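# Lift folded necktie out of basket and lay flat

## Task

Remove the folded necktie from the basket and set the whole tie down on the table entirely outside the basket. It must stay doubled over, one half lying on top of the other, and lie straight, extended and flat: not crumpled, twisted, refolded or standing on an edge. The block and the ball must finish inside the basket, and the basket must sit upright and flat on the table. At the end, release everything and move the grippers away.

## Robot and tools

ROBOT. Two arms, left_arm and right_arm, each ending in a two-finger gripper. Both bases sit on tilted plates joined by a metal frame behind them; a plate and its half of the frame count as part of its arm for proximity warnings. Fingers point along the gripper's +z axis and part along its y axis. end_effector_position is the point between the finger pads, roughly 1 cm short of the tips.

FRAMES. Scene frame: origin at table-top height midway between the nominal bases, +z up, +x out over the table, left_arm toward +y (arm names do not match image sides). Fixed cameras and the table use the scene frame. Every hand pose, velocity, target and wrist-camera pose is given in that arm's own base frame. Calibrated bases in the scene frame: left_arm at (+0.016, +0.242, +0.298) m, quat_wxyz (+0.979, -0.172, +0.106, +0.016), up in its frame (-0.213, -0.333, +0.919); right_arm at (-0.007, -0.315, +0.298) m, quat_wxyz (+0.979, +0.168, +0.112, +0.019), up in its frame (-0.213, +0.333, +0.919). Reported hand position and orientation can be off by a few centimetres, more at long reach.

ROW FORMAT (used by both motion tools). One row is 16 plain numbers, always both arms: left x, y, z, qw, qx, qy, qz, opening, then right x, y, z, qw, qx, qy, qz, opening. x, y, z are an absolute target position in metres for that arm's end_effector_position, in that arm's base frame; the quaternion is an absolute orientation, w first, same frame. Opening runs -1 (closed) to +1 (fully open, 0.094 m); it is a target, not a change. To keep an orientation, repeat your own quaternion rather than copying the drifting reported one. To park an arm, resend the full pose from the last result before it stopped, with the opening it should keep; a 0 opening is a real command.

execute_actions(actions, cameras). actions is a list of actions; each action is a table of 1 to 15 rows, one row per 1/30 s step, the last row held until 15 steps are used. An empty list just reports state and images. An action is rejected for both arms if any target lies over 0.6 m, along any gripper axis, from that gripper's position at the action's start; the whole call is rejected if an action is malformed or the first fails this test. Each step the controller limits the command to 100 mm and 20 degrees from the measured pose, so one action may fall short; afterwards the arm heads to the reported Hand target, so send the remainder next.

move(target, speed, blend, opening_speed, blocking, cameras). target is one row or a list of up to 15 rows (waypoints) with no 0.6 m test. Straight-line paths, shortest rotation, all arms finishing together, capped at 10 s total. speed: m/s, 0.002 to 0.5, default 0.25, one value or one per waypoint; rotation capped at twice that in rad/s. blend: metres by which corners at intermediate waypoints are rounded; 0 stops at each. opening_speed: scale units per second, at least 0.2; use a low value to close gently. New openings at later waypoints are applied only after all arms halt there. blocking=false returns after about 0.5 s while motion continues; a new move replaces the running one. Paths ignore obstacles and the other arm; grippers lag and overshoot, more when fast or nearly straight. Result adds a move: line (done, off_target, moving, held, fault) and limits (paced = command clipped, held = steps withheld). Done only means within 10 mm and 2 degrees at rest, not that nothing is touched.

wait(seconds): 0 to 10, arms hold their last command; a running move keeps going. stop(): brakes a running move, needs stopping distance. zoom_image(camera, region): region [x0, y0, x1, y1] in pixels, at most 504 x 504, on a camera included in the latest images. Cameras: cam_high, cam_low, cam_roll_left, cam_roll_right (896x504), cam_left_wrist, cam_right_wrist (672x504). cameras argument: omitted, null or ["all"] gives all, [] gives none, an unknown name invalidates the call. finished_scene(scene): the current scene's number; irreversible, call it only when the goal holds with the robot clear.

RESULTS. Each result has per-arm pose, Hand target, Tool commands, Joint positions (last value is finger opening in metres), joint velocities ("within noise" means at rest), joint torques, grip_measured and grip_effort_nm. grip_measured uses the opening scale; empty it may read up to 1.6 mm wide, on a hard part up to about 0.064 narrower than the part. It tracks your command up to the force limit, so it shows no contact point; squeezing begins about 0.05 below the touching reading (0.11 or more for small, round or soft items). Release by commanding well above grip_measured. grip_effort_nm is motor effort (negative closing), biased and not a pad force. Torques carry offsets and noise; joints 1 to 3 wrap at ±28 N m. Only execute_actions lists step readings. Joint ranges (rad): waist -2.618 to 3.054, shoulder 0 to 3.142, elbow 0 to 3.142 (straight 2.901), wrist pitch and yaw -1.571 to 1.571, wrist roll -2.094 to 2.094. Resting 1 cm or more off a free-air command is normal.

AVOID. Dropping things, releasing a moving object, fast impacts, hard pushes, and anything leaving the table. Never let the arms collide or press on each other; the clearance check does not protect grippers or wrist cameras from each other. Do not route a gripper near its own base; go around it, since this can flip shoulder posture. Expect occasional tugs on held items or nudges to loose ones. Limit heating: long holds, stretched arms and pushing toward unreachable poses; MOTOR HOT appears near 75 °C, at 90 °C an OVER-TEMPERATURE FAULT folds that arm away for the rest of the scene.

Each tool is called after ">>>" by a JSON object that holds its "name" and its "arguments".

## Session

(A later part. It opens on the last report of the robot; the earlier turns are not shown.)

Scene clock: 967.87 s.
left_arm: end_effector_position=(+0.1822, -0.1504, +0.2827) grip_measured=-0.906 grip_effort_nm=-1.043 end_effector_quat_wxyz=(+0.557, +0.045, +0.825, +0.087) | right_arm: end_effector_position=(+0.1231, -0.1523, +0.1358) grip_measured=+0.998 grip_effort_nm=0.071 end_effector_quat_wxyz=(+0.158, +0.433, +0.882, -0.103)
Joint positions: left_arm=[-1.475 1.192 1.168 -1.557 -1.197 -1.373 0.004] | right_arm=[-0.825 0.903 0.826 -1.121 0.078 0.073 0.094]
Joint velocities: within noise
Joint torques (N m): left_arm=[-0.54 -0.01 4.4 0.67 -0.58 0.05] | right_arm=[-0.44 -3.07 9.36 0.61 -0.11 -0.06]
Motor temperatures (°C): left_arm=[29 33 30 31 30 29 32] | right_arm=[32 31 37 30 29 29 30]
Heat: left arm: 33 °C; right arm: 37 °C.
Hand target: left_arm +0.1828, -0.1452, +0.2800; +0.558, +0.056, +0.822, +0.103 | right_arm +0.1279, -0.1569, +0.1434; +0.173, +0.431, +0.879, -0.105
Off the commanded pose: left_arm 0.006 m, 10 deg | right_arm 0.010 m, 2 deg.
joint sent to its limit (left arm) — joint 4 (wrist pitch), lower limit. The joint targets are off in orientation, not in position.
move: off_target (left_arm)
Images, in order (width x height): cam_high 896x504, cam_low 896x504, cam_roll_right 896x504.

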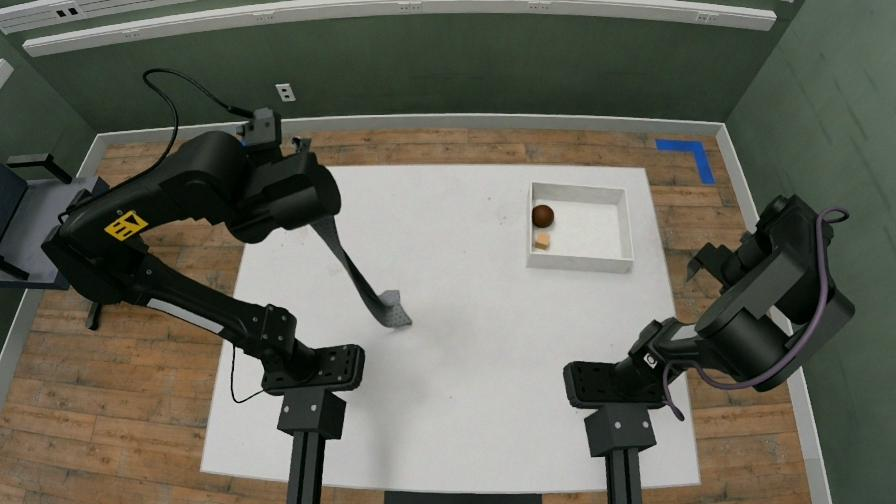

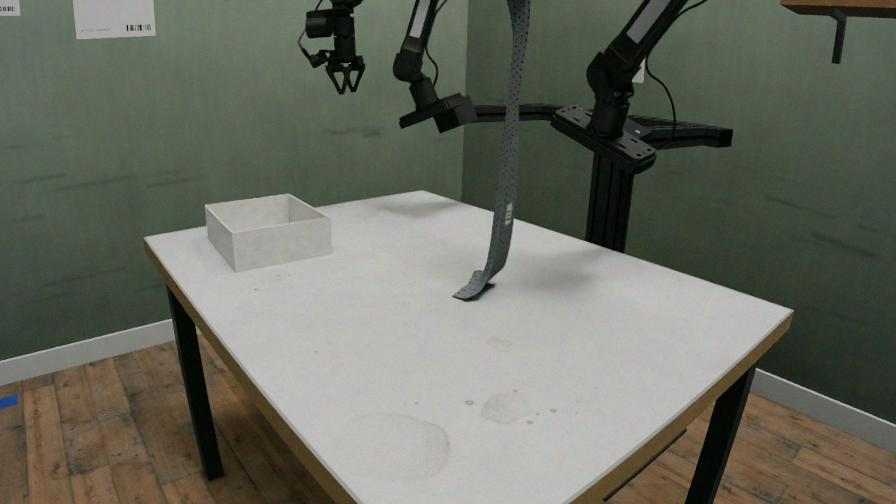

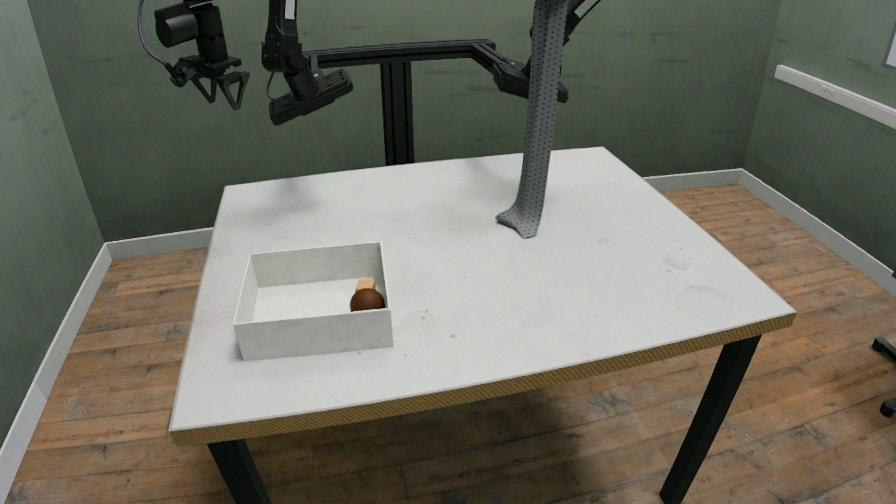

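>>> {"name": "move", "arguments": {"target": [[0.1670,-0.2900,0.350,0.57,0.10,0.80,0.08,-1,0.128,-0.157,0.1433,0.1725,0.431,0.879,-0.105,1],[0.1485,-0.4830,0.300,0.555,0.35,0.745,0.0,-1,0.128,-0.157,0.1433,0.1725,0.431,0.879,-0.105,1]], "speed": 0.14, "blend": 0.02, "cameras": ["cam_high","cam_low","cam_roll_right"]}}

Scene clock: 979.13 s.
left_arm: end_effector_position=(+0.1457, -0.4779, +0.2900) grip_measured=-0.906 grip_effort_nm=-1.043 end_effector_quat_wxyz=(+0.553, +0.362, +0.750, +0.012) | right_arm: end_effector_position=(+0.1231, -0.1523, +0.1358) grip_measured=+0.998 grip_effort_nm=0.071 end_effector_quat_wxyz=(+0.158, +0.433, +0.882, -0.103)
Joint positions: left_arm=[-1.582 1.93 1.866 -0.742 -1.003 -0.249 0.004] | right_arm=[-0.825 0.903 0.826 -1.121 0.078 0.073 0.094]
Joint velocities: within noise
Joint torques (N m): left_arm=[-1.77 -6.6 9.58 1.63 -0.15 0.08] | right_arm=[-0.46 -3.07 9.36 0.61 -0.11 -0.06]
Motor temperatures (°C): left_arm=[29 33 30 31 30 29 32] | right_arm=[32 31 37 30 29 29 30]
Heat: left arm: 33 °C; right arm: 37 °C.
Hand target: left_arm +0.1484, -0.4825, +0.3000; +0.559, +0.353, +0.750, +0.000 | right_arm +0.1279, -0.1569, +0.1434; +0.173, +0.431, +0.879, -0.105
Off the commanded pose: left_arm 0.012 m, 2 deg | right_arm 0.010 m, 2 deg.
move: off_target (left_arm)
Images, in order (width x height): cam_high 896x504, cam_low 896x504, cam_roll_right 896x504.

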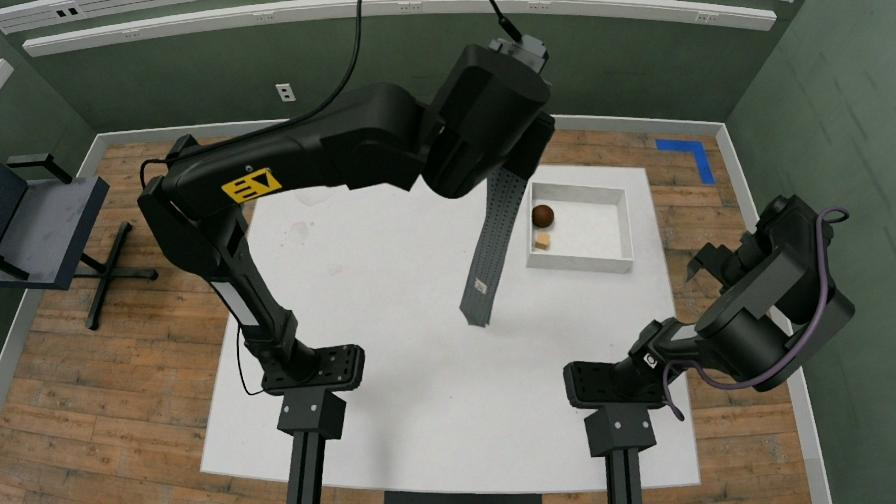

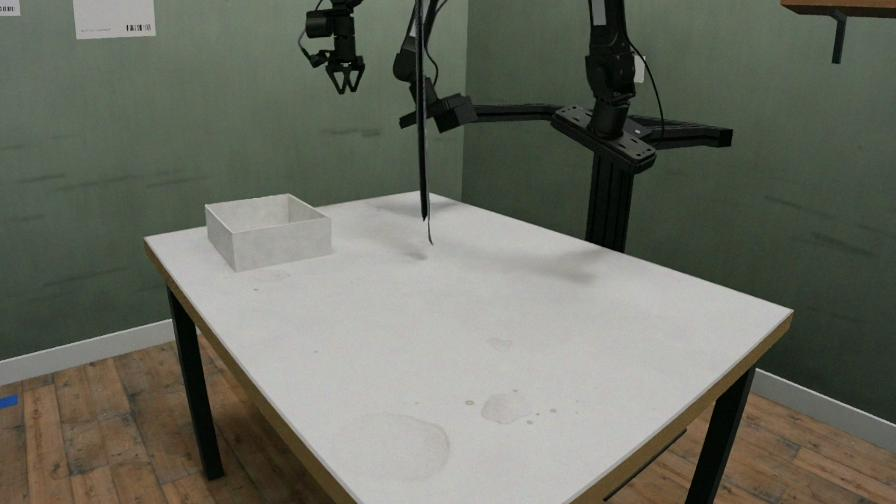

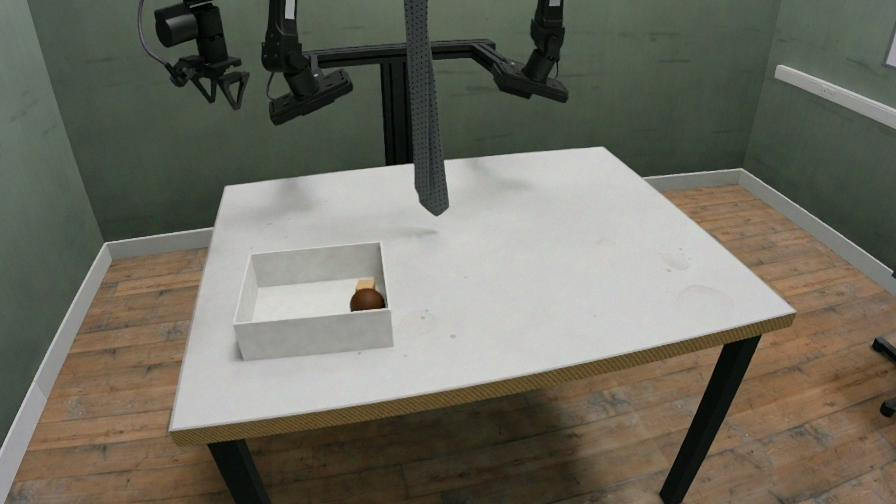

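>>> {"name": "move", "arguments": {"target": [0.1485,-0.483,0.300,0.4758,0.6163,0.5297,-0.3357,-1,0.128,-0.157,0.1433,0.1725,0.431,0.879,-0.105,1], "speed": 0.2, "cameras": ["cam_high","cam_low","cam_roll_right"]}}

Scene clock: 999.40 s.
left_arm: end_effector_position=(+0.1513, -0.4838, +0.3000) grip_measured=-0.906 grip_effort_nm=-1.043 end_effector_quat_wxyz=(+0.474, +0.613, +0.539, -0.330) | right_arm: end_effector_position=(+0.1231, -0.1523, +0.1358) grip_measured=+0.998 grip_effort_nm=0.071 end_effector_quat_wxyz=(+0.158, +0.433, +0.882, -0.103)
Joint positions: left_arm=[-1.178 1.59 1.354 -0.116 0.264 0.338 0.004] | right_arm=[-0.825 0.903 0.826 -1.121 0.078 0.073 0.094]
Joint velocities: within noise
Joint torques (N m): left_arm=[-2.32 -6.26 6.28 1.97 0.39 0.1] | right_arm=[-0.44 -3.06 9.36 0.61 -0.11 -0.06]
Motor temperatures (°C): left_arm=[29 34 31 35 30 29 32] | right_arm=[32 31 37 30 29 29 30]
Heat: left arm: 35 °C; right arm: 37 °C.
Hand target: left_arm +0.1485, -0.4830, +0.3000; +0.476, +0.617, +0.530, -0.336 | right_arm +0.1279, -0.1569, +0.1434; +0.173, +0.431, +0.879, -0.105
Off the commanded pose: left_arm 0.003 m, 1 deg | right_arm 0.010 m, 2 deg.
move: done
Images, in order (width x height): cam_high 896x504, cam_low 896x504, cam_roll_right 896x504.

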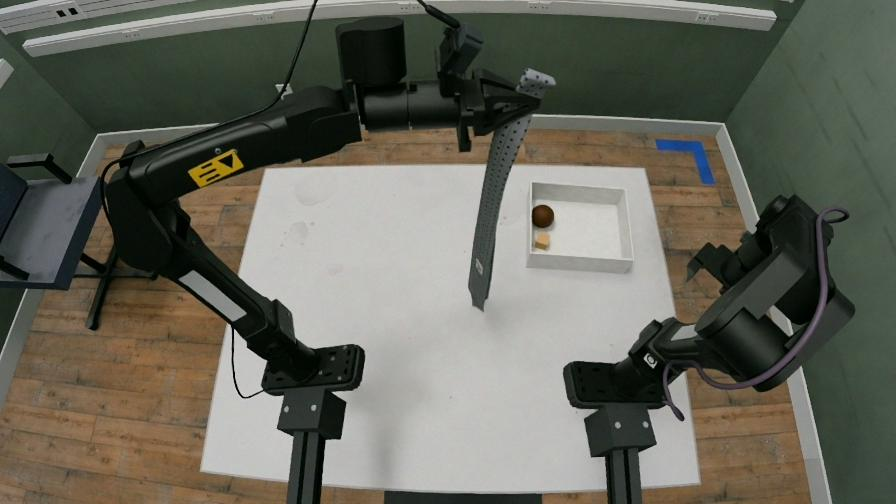

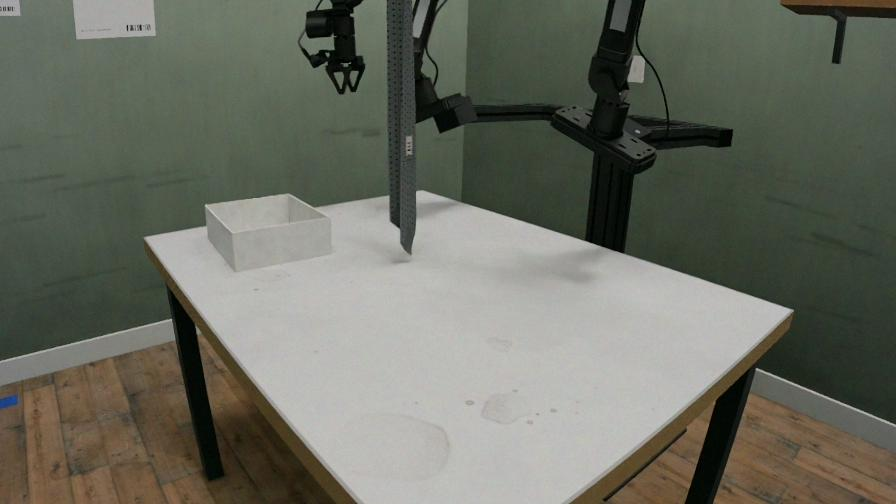

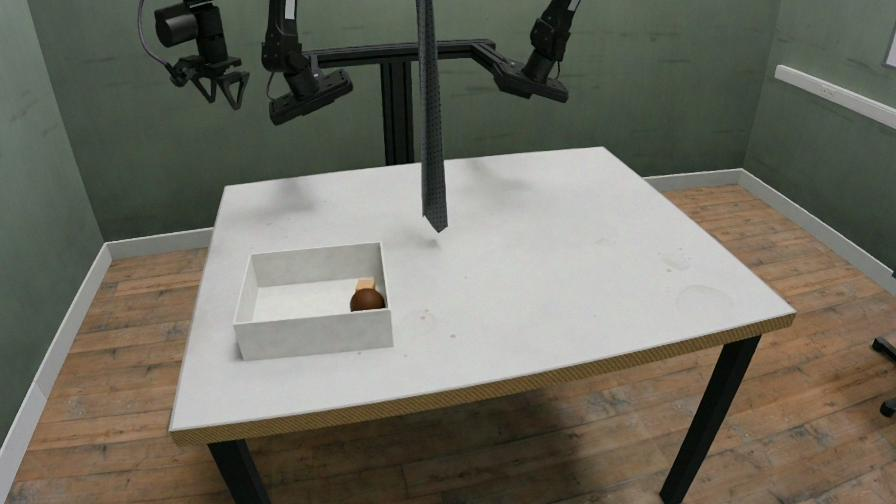

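>>> {"name": "move", "arguments": {"target": [[0.1554,-0.4548,0.2543,0.4758,0.6163,0.5297,-0.3357,-1,0.128,-0.157,0.1433,0.1725,0.431,0.879,-0.105,1],[0.16,-0.3336,0.2721,0.484,0.58,0.60,-0.26,-1,0.128,-0.157,0.1433,0.1725,0.431,0.879,-0.105,1],[0.178,-0.1618,0.2678,0.4926,0.4688,0.7297,-0.0607,-1,0.128,-0.157,0.1433,0.1725,0.431,0.879,-0.105,1]], "speed": 0.11, "blend": 0.03, "cameras": ["cam_high","cam_low","cam_roll_right"]}}

Scene clock: 1024.73 s.
left_arm: end_effector_position=(+0.1800, -0.1661, +0.2725) grip_measured=-0.906 grip_effort_nm=-1.043 end_effector_quat_wxyz=(+0.499, +0.466, +0.728, -0.066) | right_arm: end_effector_position=(+0.1231, -0.1523, +0.1358) grip_measured=+0.998 grip_effort_nm=0.071 end_effector_quat_wxyz=(+0.158, +0.433, +0.882, -0.104)
Joint positions: left_arm=[-0.831 0.636 0.892 -0.777 -0.113 0.373 0.004] | right_arm=[-0.825 0.903 0.826 -1.121 0.078 0.072 0.094]
Joint velocities: within noise
Joint torques (N m): left_arm=[0.36 0.58 5.94 1.53 0.17 0.12] | right_arm=[-0.44 -3.07 9.37 0.61 -0.11 -0.06]
Motor temperatures (°C): left_arm=[29 33 30 37 30 29 32] | right_arm=[32 31 37 29 29 29 30]
Heat: left arm: 37 °C; right arm: 37 °C.
Hand target: left_arm +0.1781, -0.1619, +0.2679; +0.493, +0.469, +0.730, -0.061 | right_arm +0.1279, -0.1569, +0.1434; +0.173, +0.431, +0.879, -0.105
Off the commanded pose: left_arm 0.007 m, 1 deg | right_arm 0.010 m, 2 deg.
move: done; blend cut to 0.0271 m at target 1
Images, in order (width x height): cam_high 896x504, cam_low 896x504, cam_roll_right 896x504.

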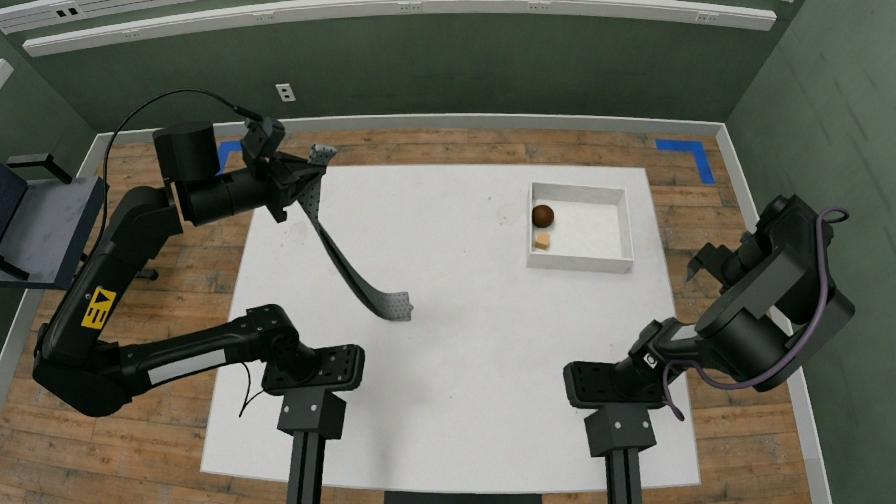

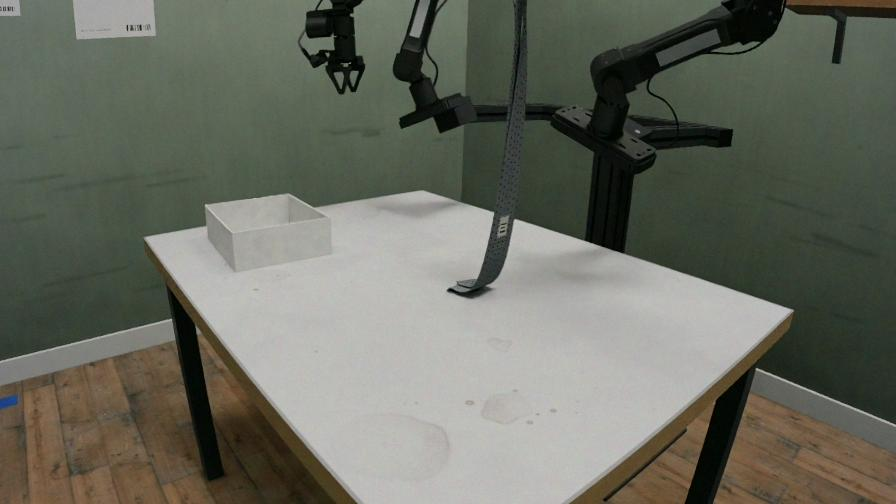

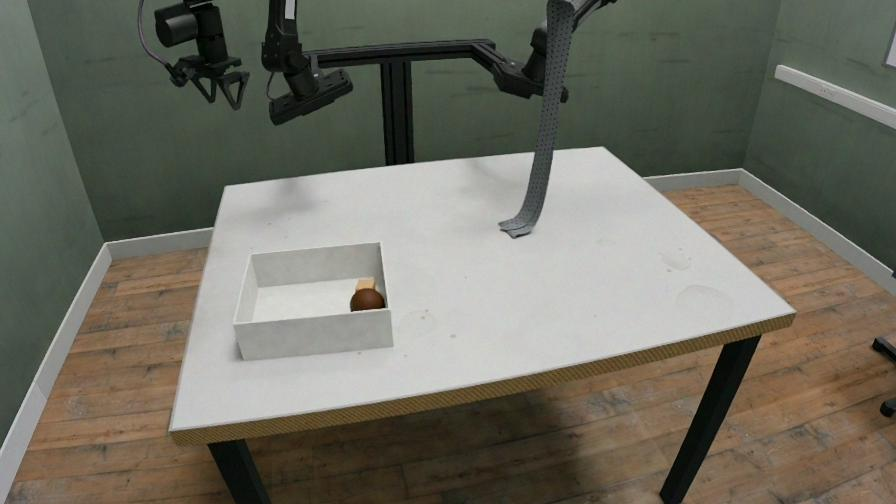

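>>> {"name": "move", "arguments": {"target": [[0.168,-0.2,0.345,0.4926,0.4688,0.7297,-0.0607,-1,0.128,-0.157,0.1433,0.1725,0.431,0.879,-0.105,1],[0.147,-0.5058,0.2773,0.4758,0.6163,0.5297,-0.3357,-1,0.128,-0.157,0.1433,0.1725,0.431,0.879,-0.105,1]], "speed": 0.15, "blend": 0.03, "cameras": ["cam_high","cam_low","cam_roll_right"]}}

>>> {"name": "move", "arguments": {"target": [[0.1555,-0.4831,0.244,0.4758,0.6163,0.5297,-0.3357,-1,0.128,-0.157,0.1433,0.1725,0.431,0.879,-0.105,1],[0.1784,-0.3524,0.1771,0.4758,0.6163,0.5297,-0.3357,-1,0.128,-0.157,0.1433,0.1725,0.431,0.879,-0.105,1]], "speed": 0.1, "blend": 0.02, "cameras": ["cam_high","cam_low","cam_roll_right"]}}

Scene clock: 1061.00 s.
left_arm: end_effector_position=(+0.1551, -0.4950, +0.2588) grip_measured=-0.906 grip_effort_nm=-1.053 end_effector_quat_wxyz=(+0.462, +0.615, +0.553, -0.321) | right_arm: end_effector_position=(+0.1231, -0.1523, +0.1358) grip_measured=+0.998 grip_effort_nm=0.066 end_effector_quat_wxyz=(+0.158, +0.433, +0.882, -0.104)
Joint positions: left_arm=[-1.188 1.652 1.288 -0.024 0.238 0.328 0.004] | right_arm=[-0.825 0.903 0.826 -1.121 0.078 0.072 0.094]
Joint velocities: within noise
Joint torques (N m): left_arm=[-3.82 -5.65 11.02 1.98 0.41 0.1] | right_arm=[-0.43 -3.07 9.36 0.61 -0.11 -0.06]
Motor temperatures (°C): left_arm=[29 32 30 36 30 29 32] | right_arm=[32 31 37 29 29 29 30]
Heat: left arm: 36 °C; right arm: 37 °C.
Hand target: left_arm +0.1467, -0.5045, +0.2773; +0.476, +0.616, +0.530, -0.336 | right_arm +0.1279, -0.1569, +0.1434; +0.173, +0.431, +0.879, -0.105
Off the commanded pose: left_arm 0.023 m, 4 deg | right_arm 0.010 m, 2 deg.
move: off_target (left_arm)
Images, in order (width x height): cam_high 896x504, cam_low 896x504, cam_roll_right 896x504.

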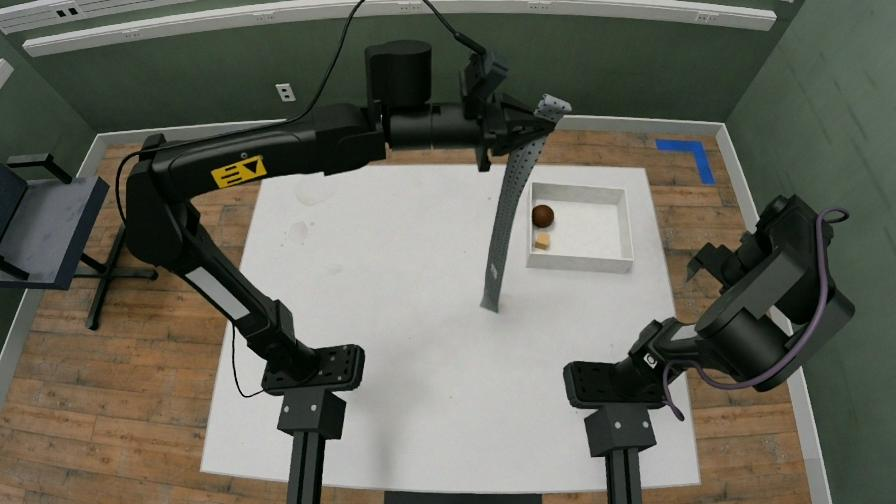

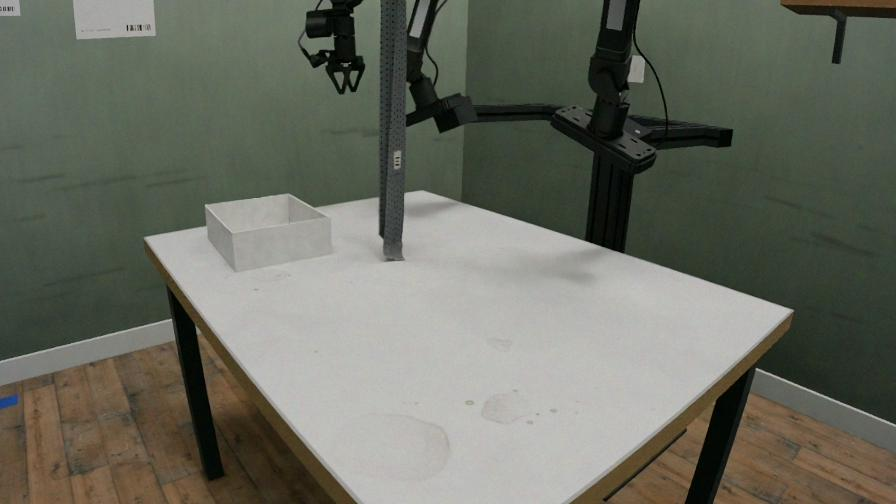

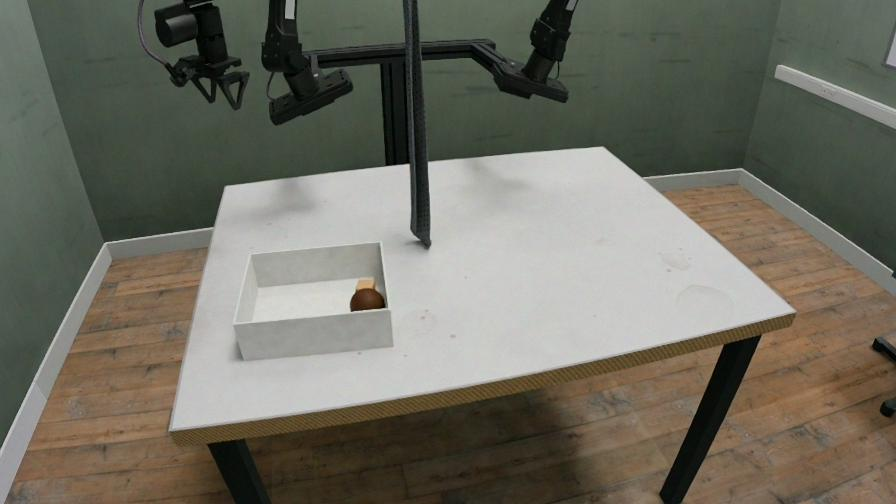

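Scene clock: 1063.57 s.
left_arm: end_effector_position=(+0.1832, -0.3552, +0.1737) grip_measured=-0.906 grip_effort_nm=-1.043 end_effector_quat_wxyz=(+0.470, +0.614, +0.542, -0.330) | right_arm: end_effector_position=(+0.1231, -0.1523, +0.1358) grip_measured=+0.998 grip_effort_nm=0.071 end_effector_quat_wxyz=(+0.158, +0.433, +0.882, -0.104)
Joint positions: left_arm=[-0.856 1.344 0.638 0.292 0.564 0.465 0.004] | right_arm=[-0.825 0.903 0.826 -1.121 0.078 0.072 0.094]
Joint velocities: within noise
Joint torques (N m): left_arm=[-1.66 -5.98 5.76 1.85 0.5 0.07] | right_arm=[-0.44 -3.07 9.36 0.6 -0.11 -0.06]
Motor temperatures (°C): left_arm=[29 32 30 36 30 29 32] | right_arm=[32 31 37 29 29 29 30]
Heat: left arm: 36 °C; right arm: 37 °C.
Hand target: left_arm +0.1784, -0.3525, +0.1768; +0.476, +0.617, +0.530, -0.336 | right_arm +0.1279, -0.1569, +0.1434; +0.173, +0.431, +0.879, -0.105
Off the commanded pose: left_arm 0.006 m, 2 deg | right_arm 0.010 m, 2 deg.
move: done
Images, in order (width x height): cam_high 896x504, cam_low 896x504, cam_roll_right 896x504.

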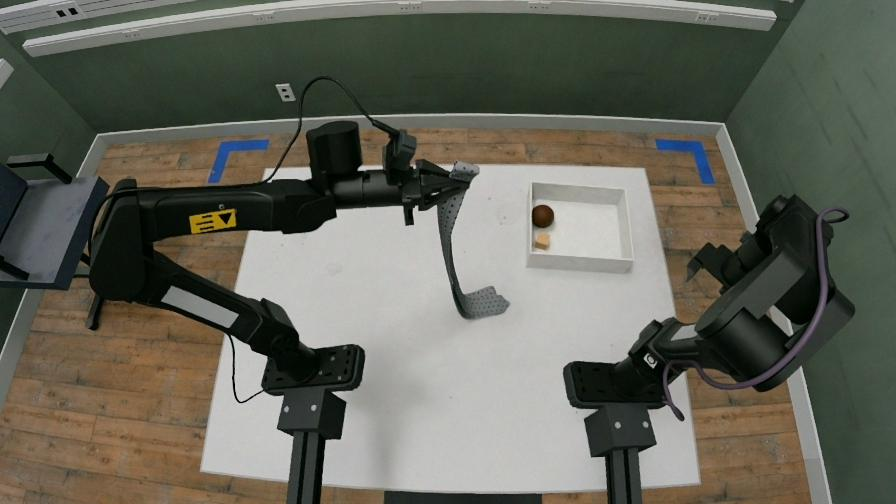

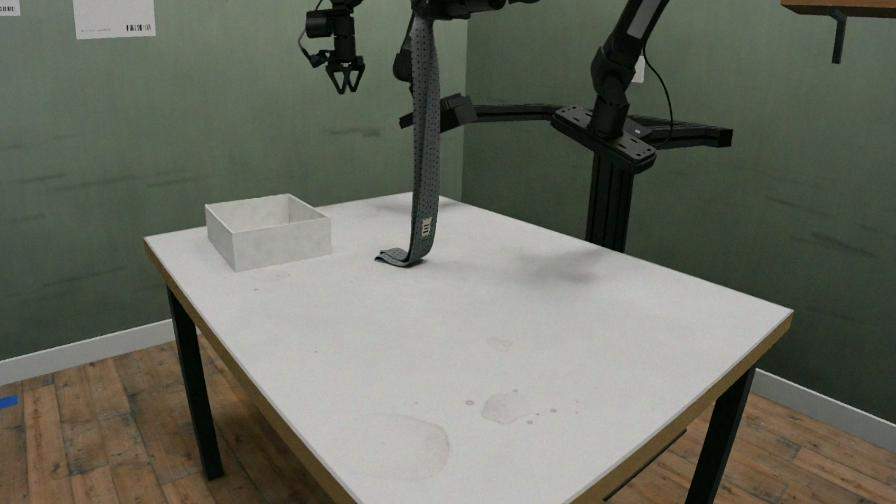

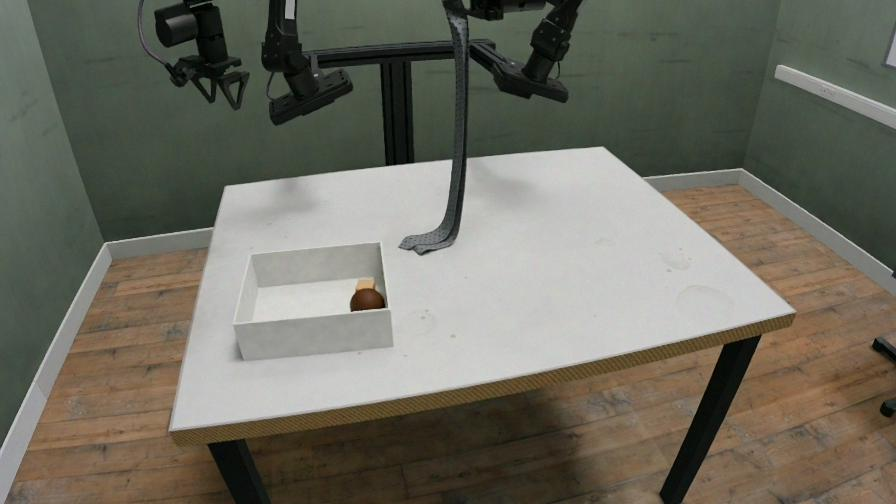

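>>> {"name": "move", "arguments": {"target": [[0.204,-0.2158,0.1236,0.492,0.52,0.68,-0.17,-1,0.128,-0.157,0.1433,0.1725,0.431,0.879,-0.105,1],[0.2287,-0.0811,0.0748,0.54,0.36,0.755,0.02,-1,0.128,-0.157,0.1433,0.1725,0.431,0.879,-0.105,1]], "speed": 0.12, "blend": 0.02, "cameras": ["cam_high","cam_low","cam_roll_right"]}}

Scene clock: 1072.37 s.
left_arm: end_effector_position=(+0.2348, -0.0820, +0.0871) grip_measured=-0.906 grip_effort_nm=-1.043 end_effector_quat_wxyz=(+0.546, +0.358, +0.757, +0.022) | right_arm: end_effector_position=(+0.1231, -0.1523, +0.1358) grip_measured=+0.998 grip_effort_nm=0.076 end_effector_quat_wxyz=(+0.158, +0.433, +0.882, -0.104)
Joint positions: left_arm=[-0.225 0.336 0.023 -0.107 0.161 0.555 0.004] | right_arm=[-0.825 0.903 0.826 -1.121 0.078 0.072 0.094]
Joint velocities: within noise
Joint torques (N m): left_arm=[0.43 -0.06 5.85 1.42 0.33 0.08] | right_arm=[-0.43 -3.07 9.36 0.61 -0.11 -0.06]
Motor temperatures (°C): left_arm=[29 32 30 36 30 29 32] | right_arm=[32 31 37 29 29 29 30]
Heat: left arm: 36 °C; right arm: 37 °C.
Hand target: left_arm +0.2303, -0.0816, +0.0751; +0.534, +0.364, +0.763, +0.019 | right_arm +0.1279, -0.1569, +0.1434; +0.173, +0.431, +0.879, -0.105
Off the commanded pose: left_arm 0.014 m, 1 deg | right_arm 0.010 m, 2 deg.
joint sent to its limit (left arm) — joint 3 (elbow), lower limit, where the elbow is as bent as it goes. The joint targets still meet the commanded pose.
move: off_target (left_arm)
Images, in order (width x height): cam_high 896x504, cam_low 896x504, cam_roll_right 896x504.

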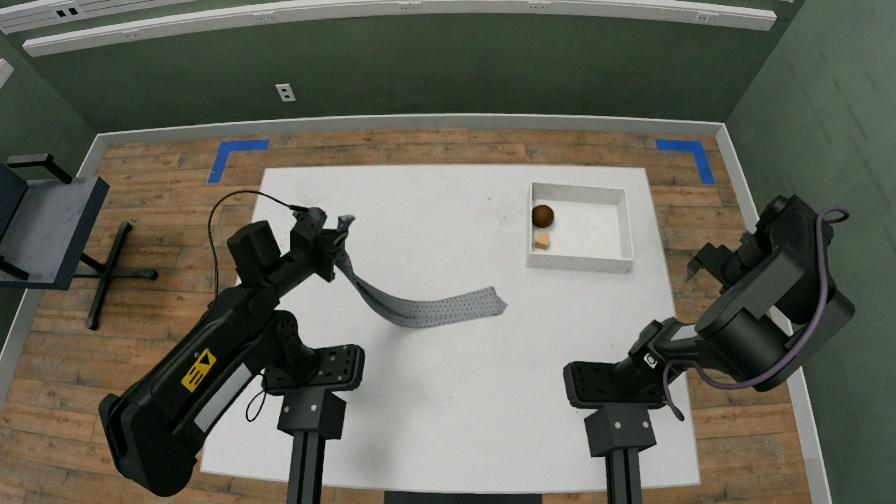

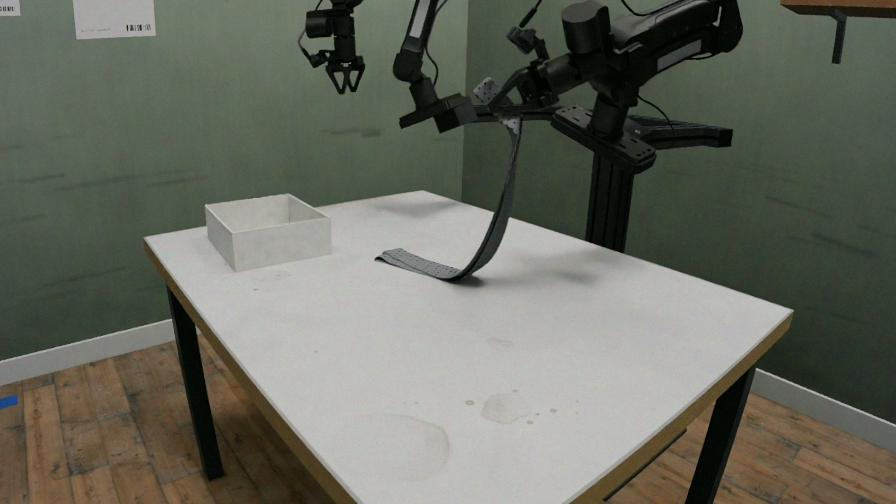

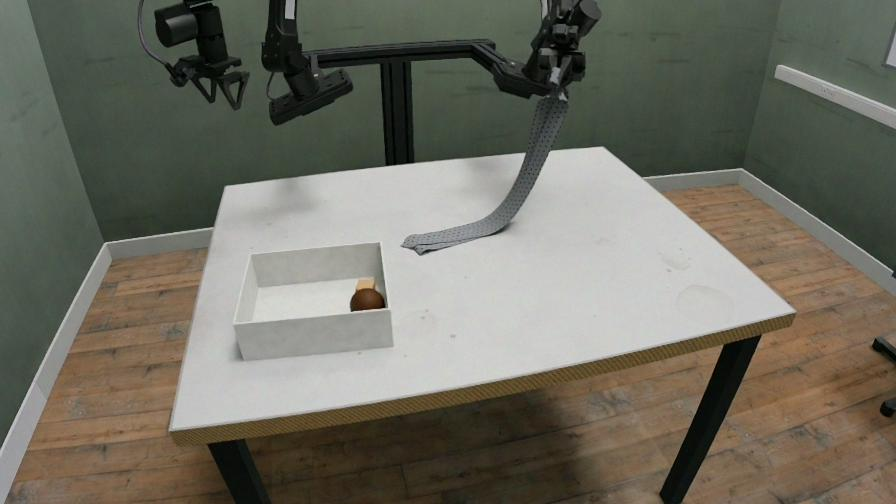

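>>> {"name": "move", "arguments": {"target": [[0.2833,0.0257,0.0446,0.60,0.15,0.78,0.10,-1,0.128,-0.157,0.1433,0.1725,0.431,0.879,-0.105,1],[0.3041,0.1532,-0.0133,0.4941,-0.0846,0.842,0.1985,-1,0.128,-0.157,0.1433,0.1725,0.431,0.879,-0.105,1]], "speed": 0.12, "blend": 0.02, "cameras": ["cam_high","cam_low","cam_roll_right"]}}

Scene clock: 1087.00 s.
left_arm: end_effector_position=(+0.3064, +0.1507, -0.0049) grip_measured=-0.906 grip_effort_nm=-1.043 end_effector_quat_wxyz=(+0.506, -0.077, +0.835, +0.200) | right_arm: end_effector_position=(+0.1231, -0.1523, +0.1358) grip_measured=+0.998 grip_effort_nm=0.071 end_effector_quat_wxyz=(+0.158, +0.433, +0.882, -0.104)
Joint positions: left_arm=[0.441 2.109 0.136 1.554 -0.024 0.274 0.004] | right_arm=[-0.825 0.903 0.826 -1.121 0.078 0.072 0.094]
Joint velocities: within noise
Joint torques (N m): left_arm=[-0.8 -5.26 -0.42 1.38 0.01 -0.07] | right_arm=[-0.44 -3.07 9.37 0.61 -0.11 -0.06]
Motor temperatures (°C): left_arm=[29 32 30 36 30 29 32] | right_arm=[32 31 37 29 29 29 30]
Heat: left arm: 36 °C; right arm: 37 °C.
Hand target: left_arm +0.3039, +0.1530, -0.0131; +0.494, -0.085, +0.842, +0.199 | right_arm +0.1279, -0.1569, +0.1434; +0.173, +0.431, +0.879, -0.105
Off the commanded pose: left_arm 0.009 m, 2 deg | right_arm 0.010 m, 2 deg.
move: done
Images, in order (width x height): cam_high 896x504, cam_low 896x504, cam_roll_right 896x504.

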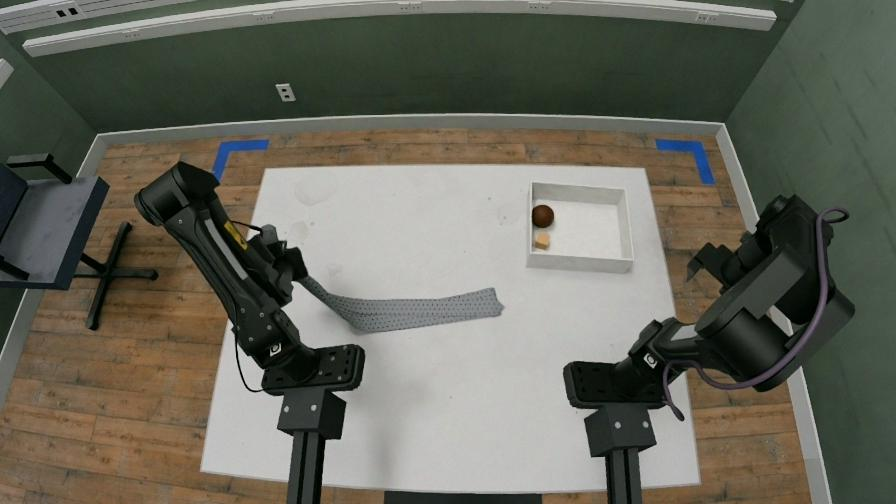

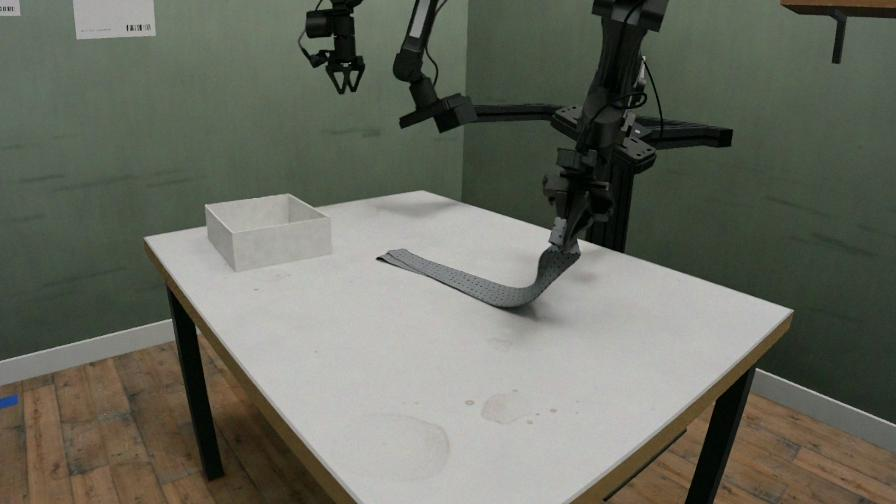

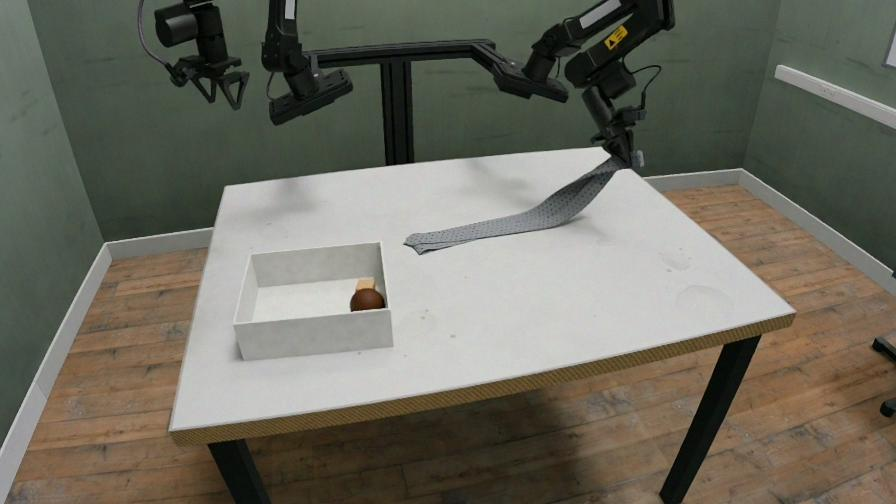

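>>> {"name": "move", "arguments": {"target": [[0.274,0.2618,-0.0787,0.3942,-0.3961,0.801,0.2134,-1,0.128,-0.157,0.1433,0.1725,0.431,0.879,-0.105,1],[0.2648,0.3268,-0.1117,0.2893,-0.6034,0.7286,0.1435,-1,0.128,-0.157,0.1433,0.1725,0.431,0.879,-0.105,1]], "speed": 0.1, "blend": 0.02, "cameras": ["cam_high","cam_low","cam_roll_right","cam_left_wrist"]}}

Scene clock: 1100.67 s.
left_arm: end_effector_position=(+0.2698, +0.3297, -0.1007) grip_measured=-0.907 grip_effort_nm=-1.038 end_effector_quat_wxyz=(+0.306, -0.597, +0.726, +0.148) | right_arm: end_effector_position=(+0.1231, -0.1523, +0.1358) grip_measured=+0.998 grip_effort_nm=0.071 end_effector_quat_wxyz=(+0.158, +0.433, +0.882, -0.104)
Joint positions: left_arm=[0.792 2.233 0.793 0.534 -0.219 -0.509 0.004] | right_arm=[-0.825 0.903 0.826 -1.121 0.078 0.072 0.094]
Joint velocities: within noise
Joint torques (N m): left_arm=[-0.25 -7.83 1.69 0.67 -0.02 -0.13] | right_arm=[-0.44 -3.07 9.36 0.61 -0.11 -0.06]
Motor temperatures (°C): left_arm=[29 33 29 35 30 29 32] | right_arm=[32 31 37 29 29 29 30]
Heat: left arm: 35 °C; right arm: 37 °C.
Hand target: left_arm +0.2646, +0.3266, -0.1113; +0.290, -0.604, +0.729, +0.144 | right_arm +0.1279, -0.1569, +0.1434; +0.173, +0.431, +0.879, -0.105
Off the commanded pose: left_arm 0.012 m, 2 deg | right_arm 0.010 m, 2 deg.
move: off_target (left_arm)
Images, in order (width x height): cam_high 896x504, cam_low 896x504, cam_roll_right 896x504, cam_left_wrist 672x504.

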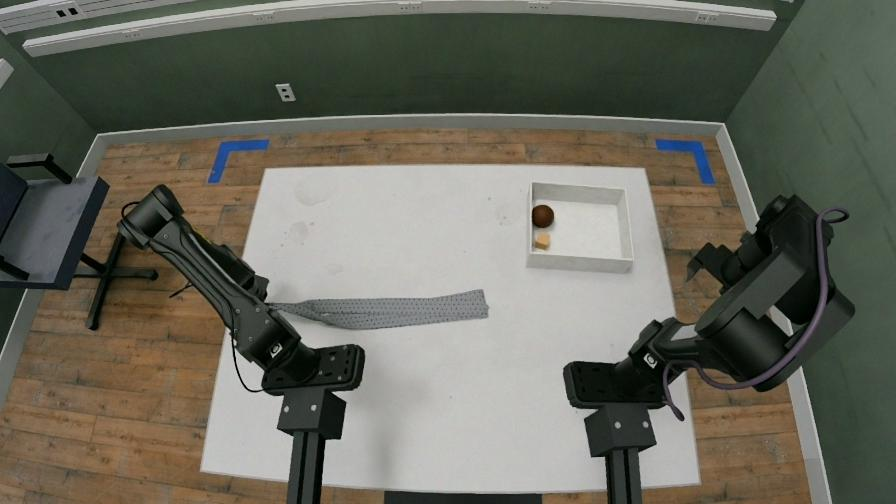

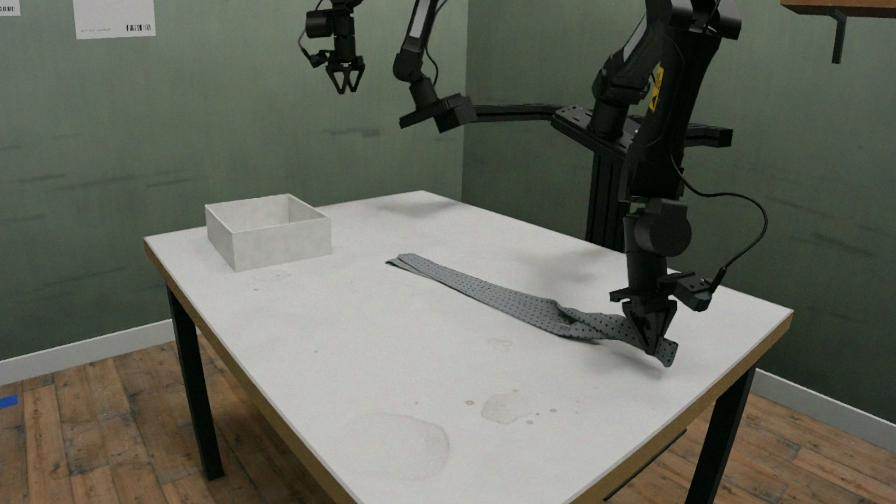

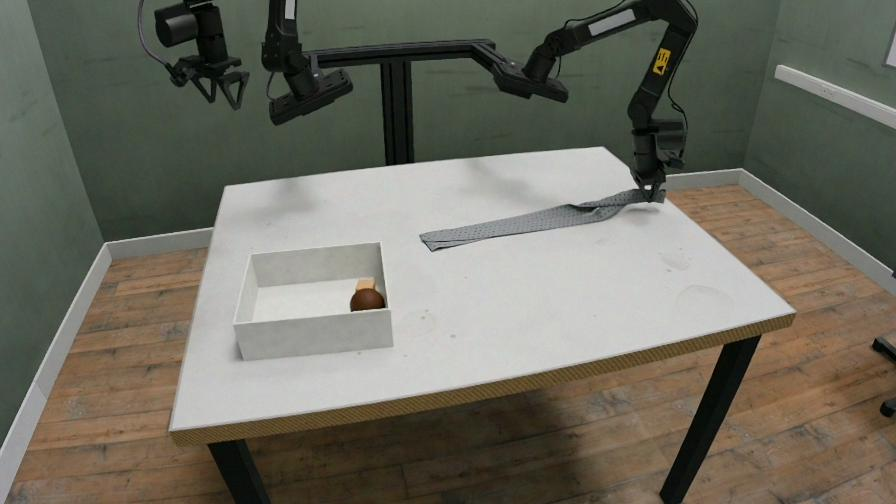

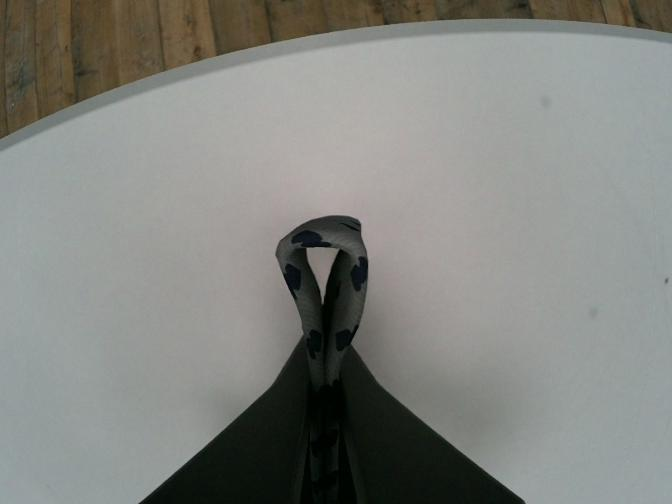

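>>> {"name": "zoom_image", "arguments": {"camera": "cam_low", "region": [370, 230, 710, 390]}}

>>> {"name": "zoom_image", "arguments": {"camera": "cam_high", "region": [240, 260, 520, 360]}}

Scaled by 1.482.

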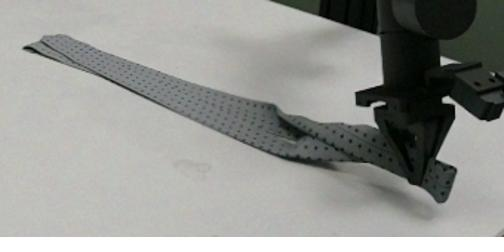

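Scaled by 1.800.

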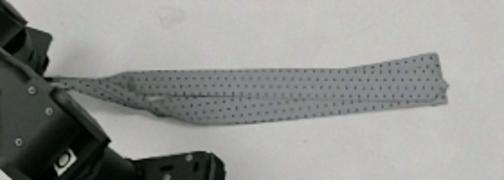

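>>> {"name": "zoom_image", "arguments": {"camera": "cam_low", "region": [520, 270, 700, 380]}}

>>> {"name": "zoom_image", "arguments": {"camera": "cam_roll_right", "region": [540, 170, 690, 250]}}

>>> {"name": "zoom_image", "arguments": {"camera": "cam_high", "region": [250, 280, 390, 350]}}

Scaled by 2.800.

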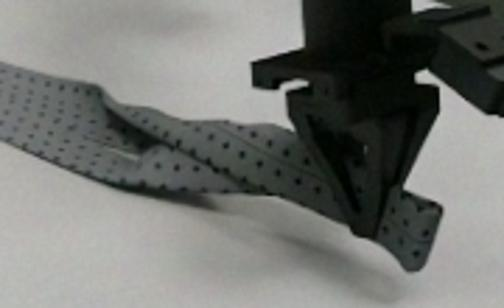

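Scaled by 3.360.

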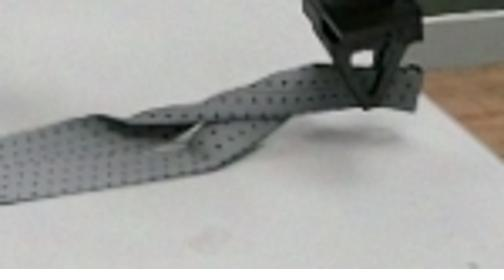

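Scaled by 3.600.

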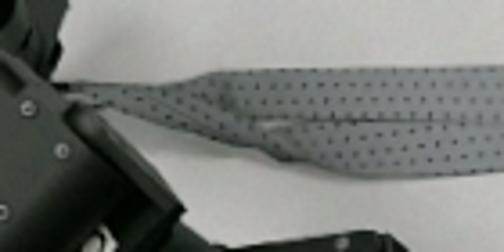

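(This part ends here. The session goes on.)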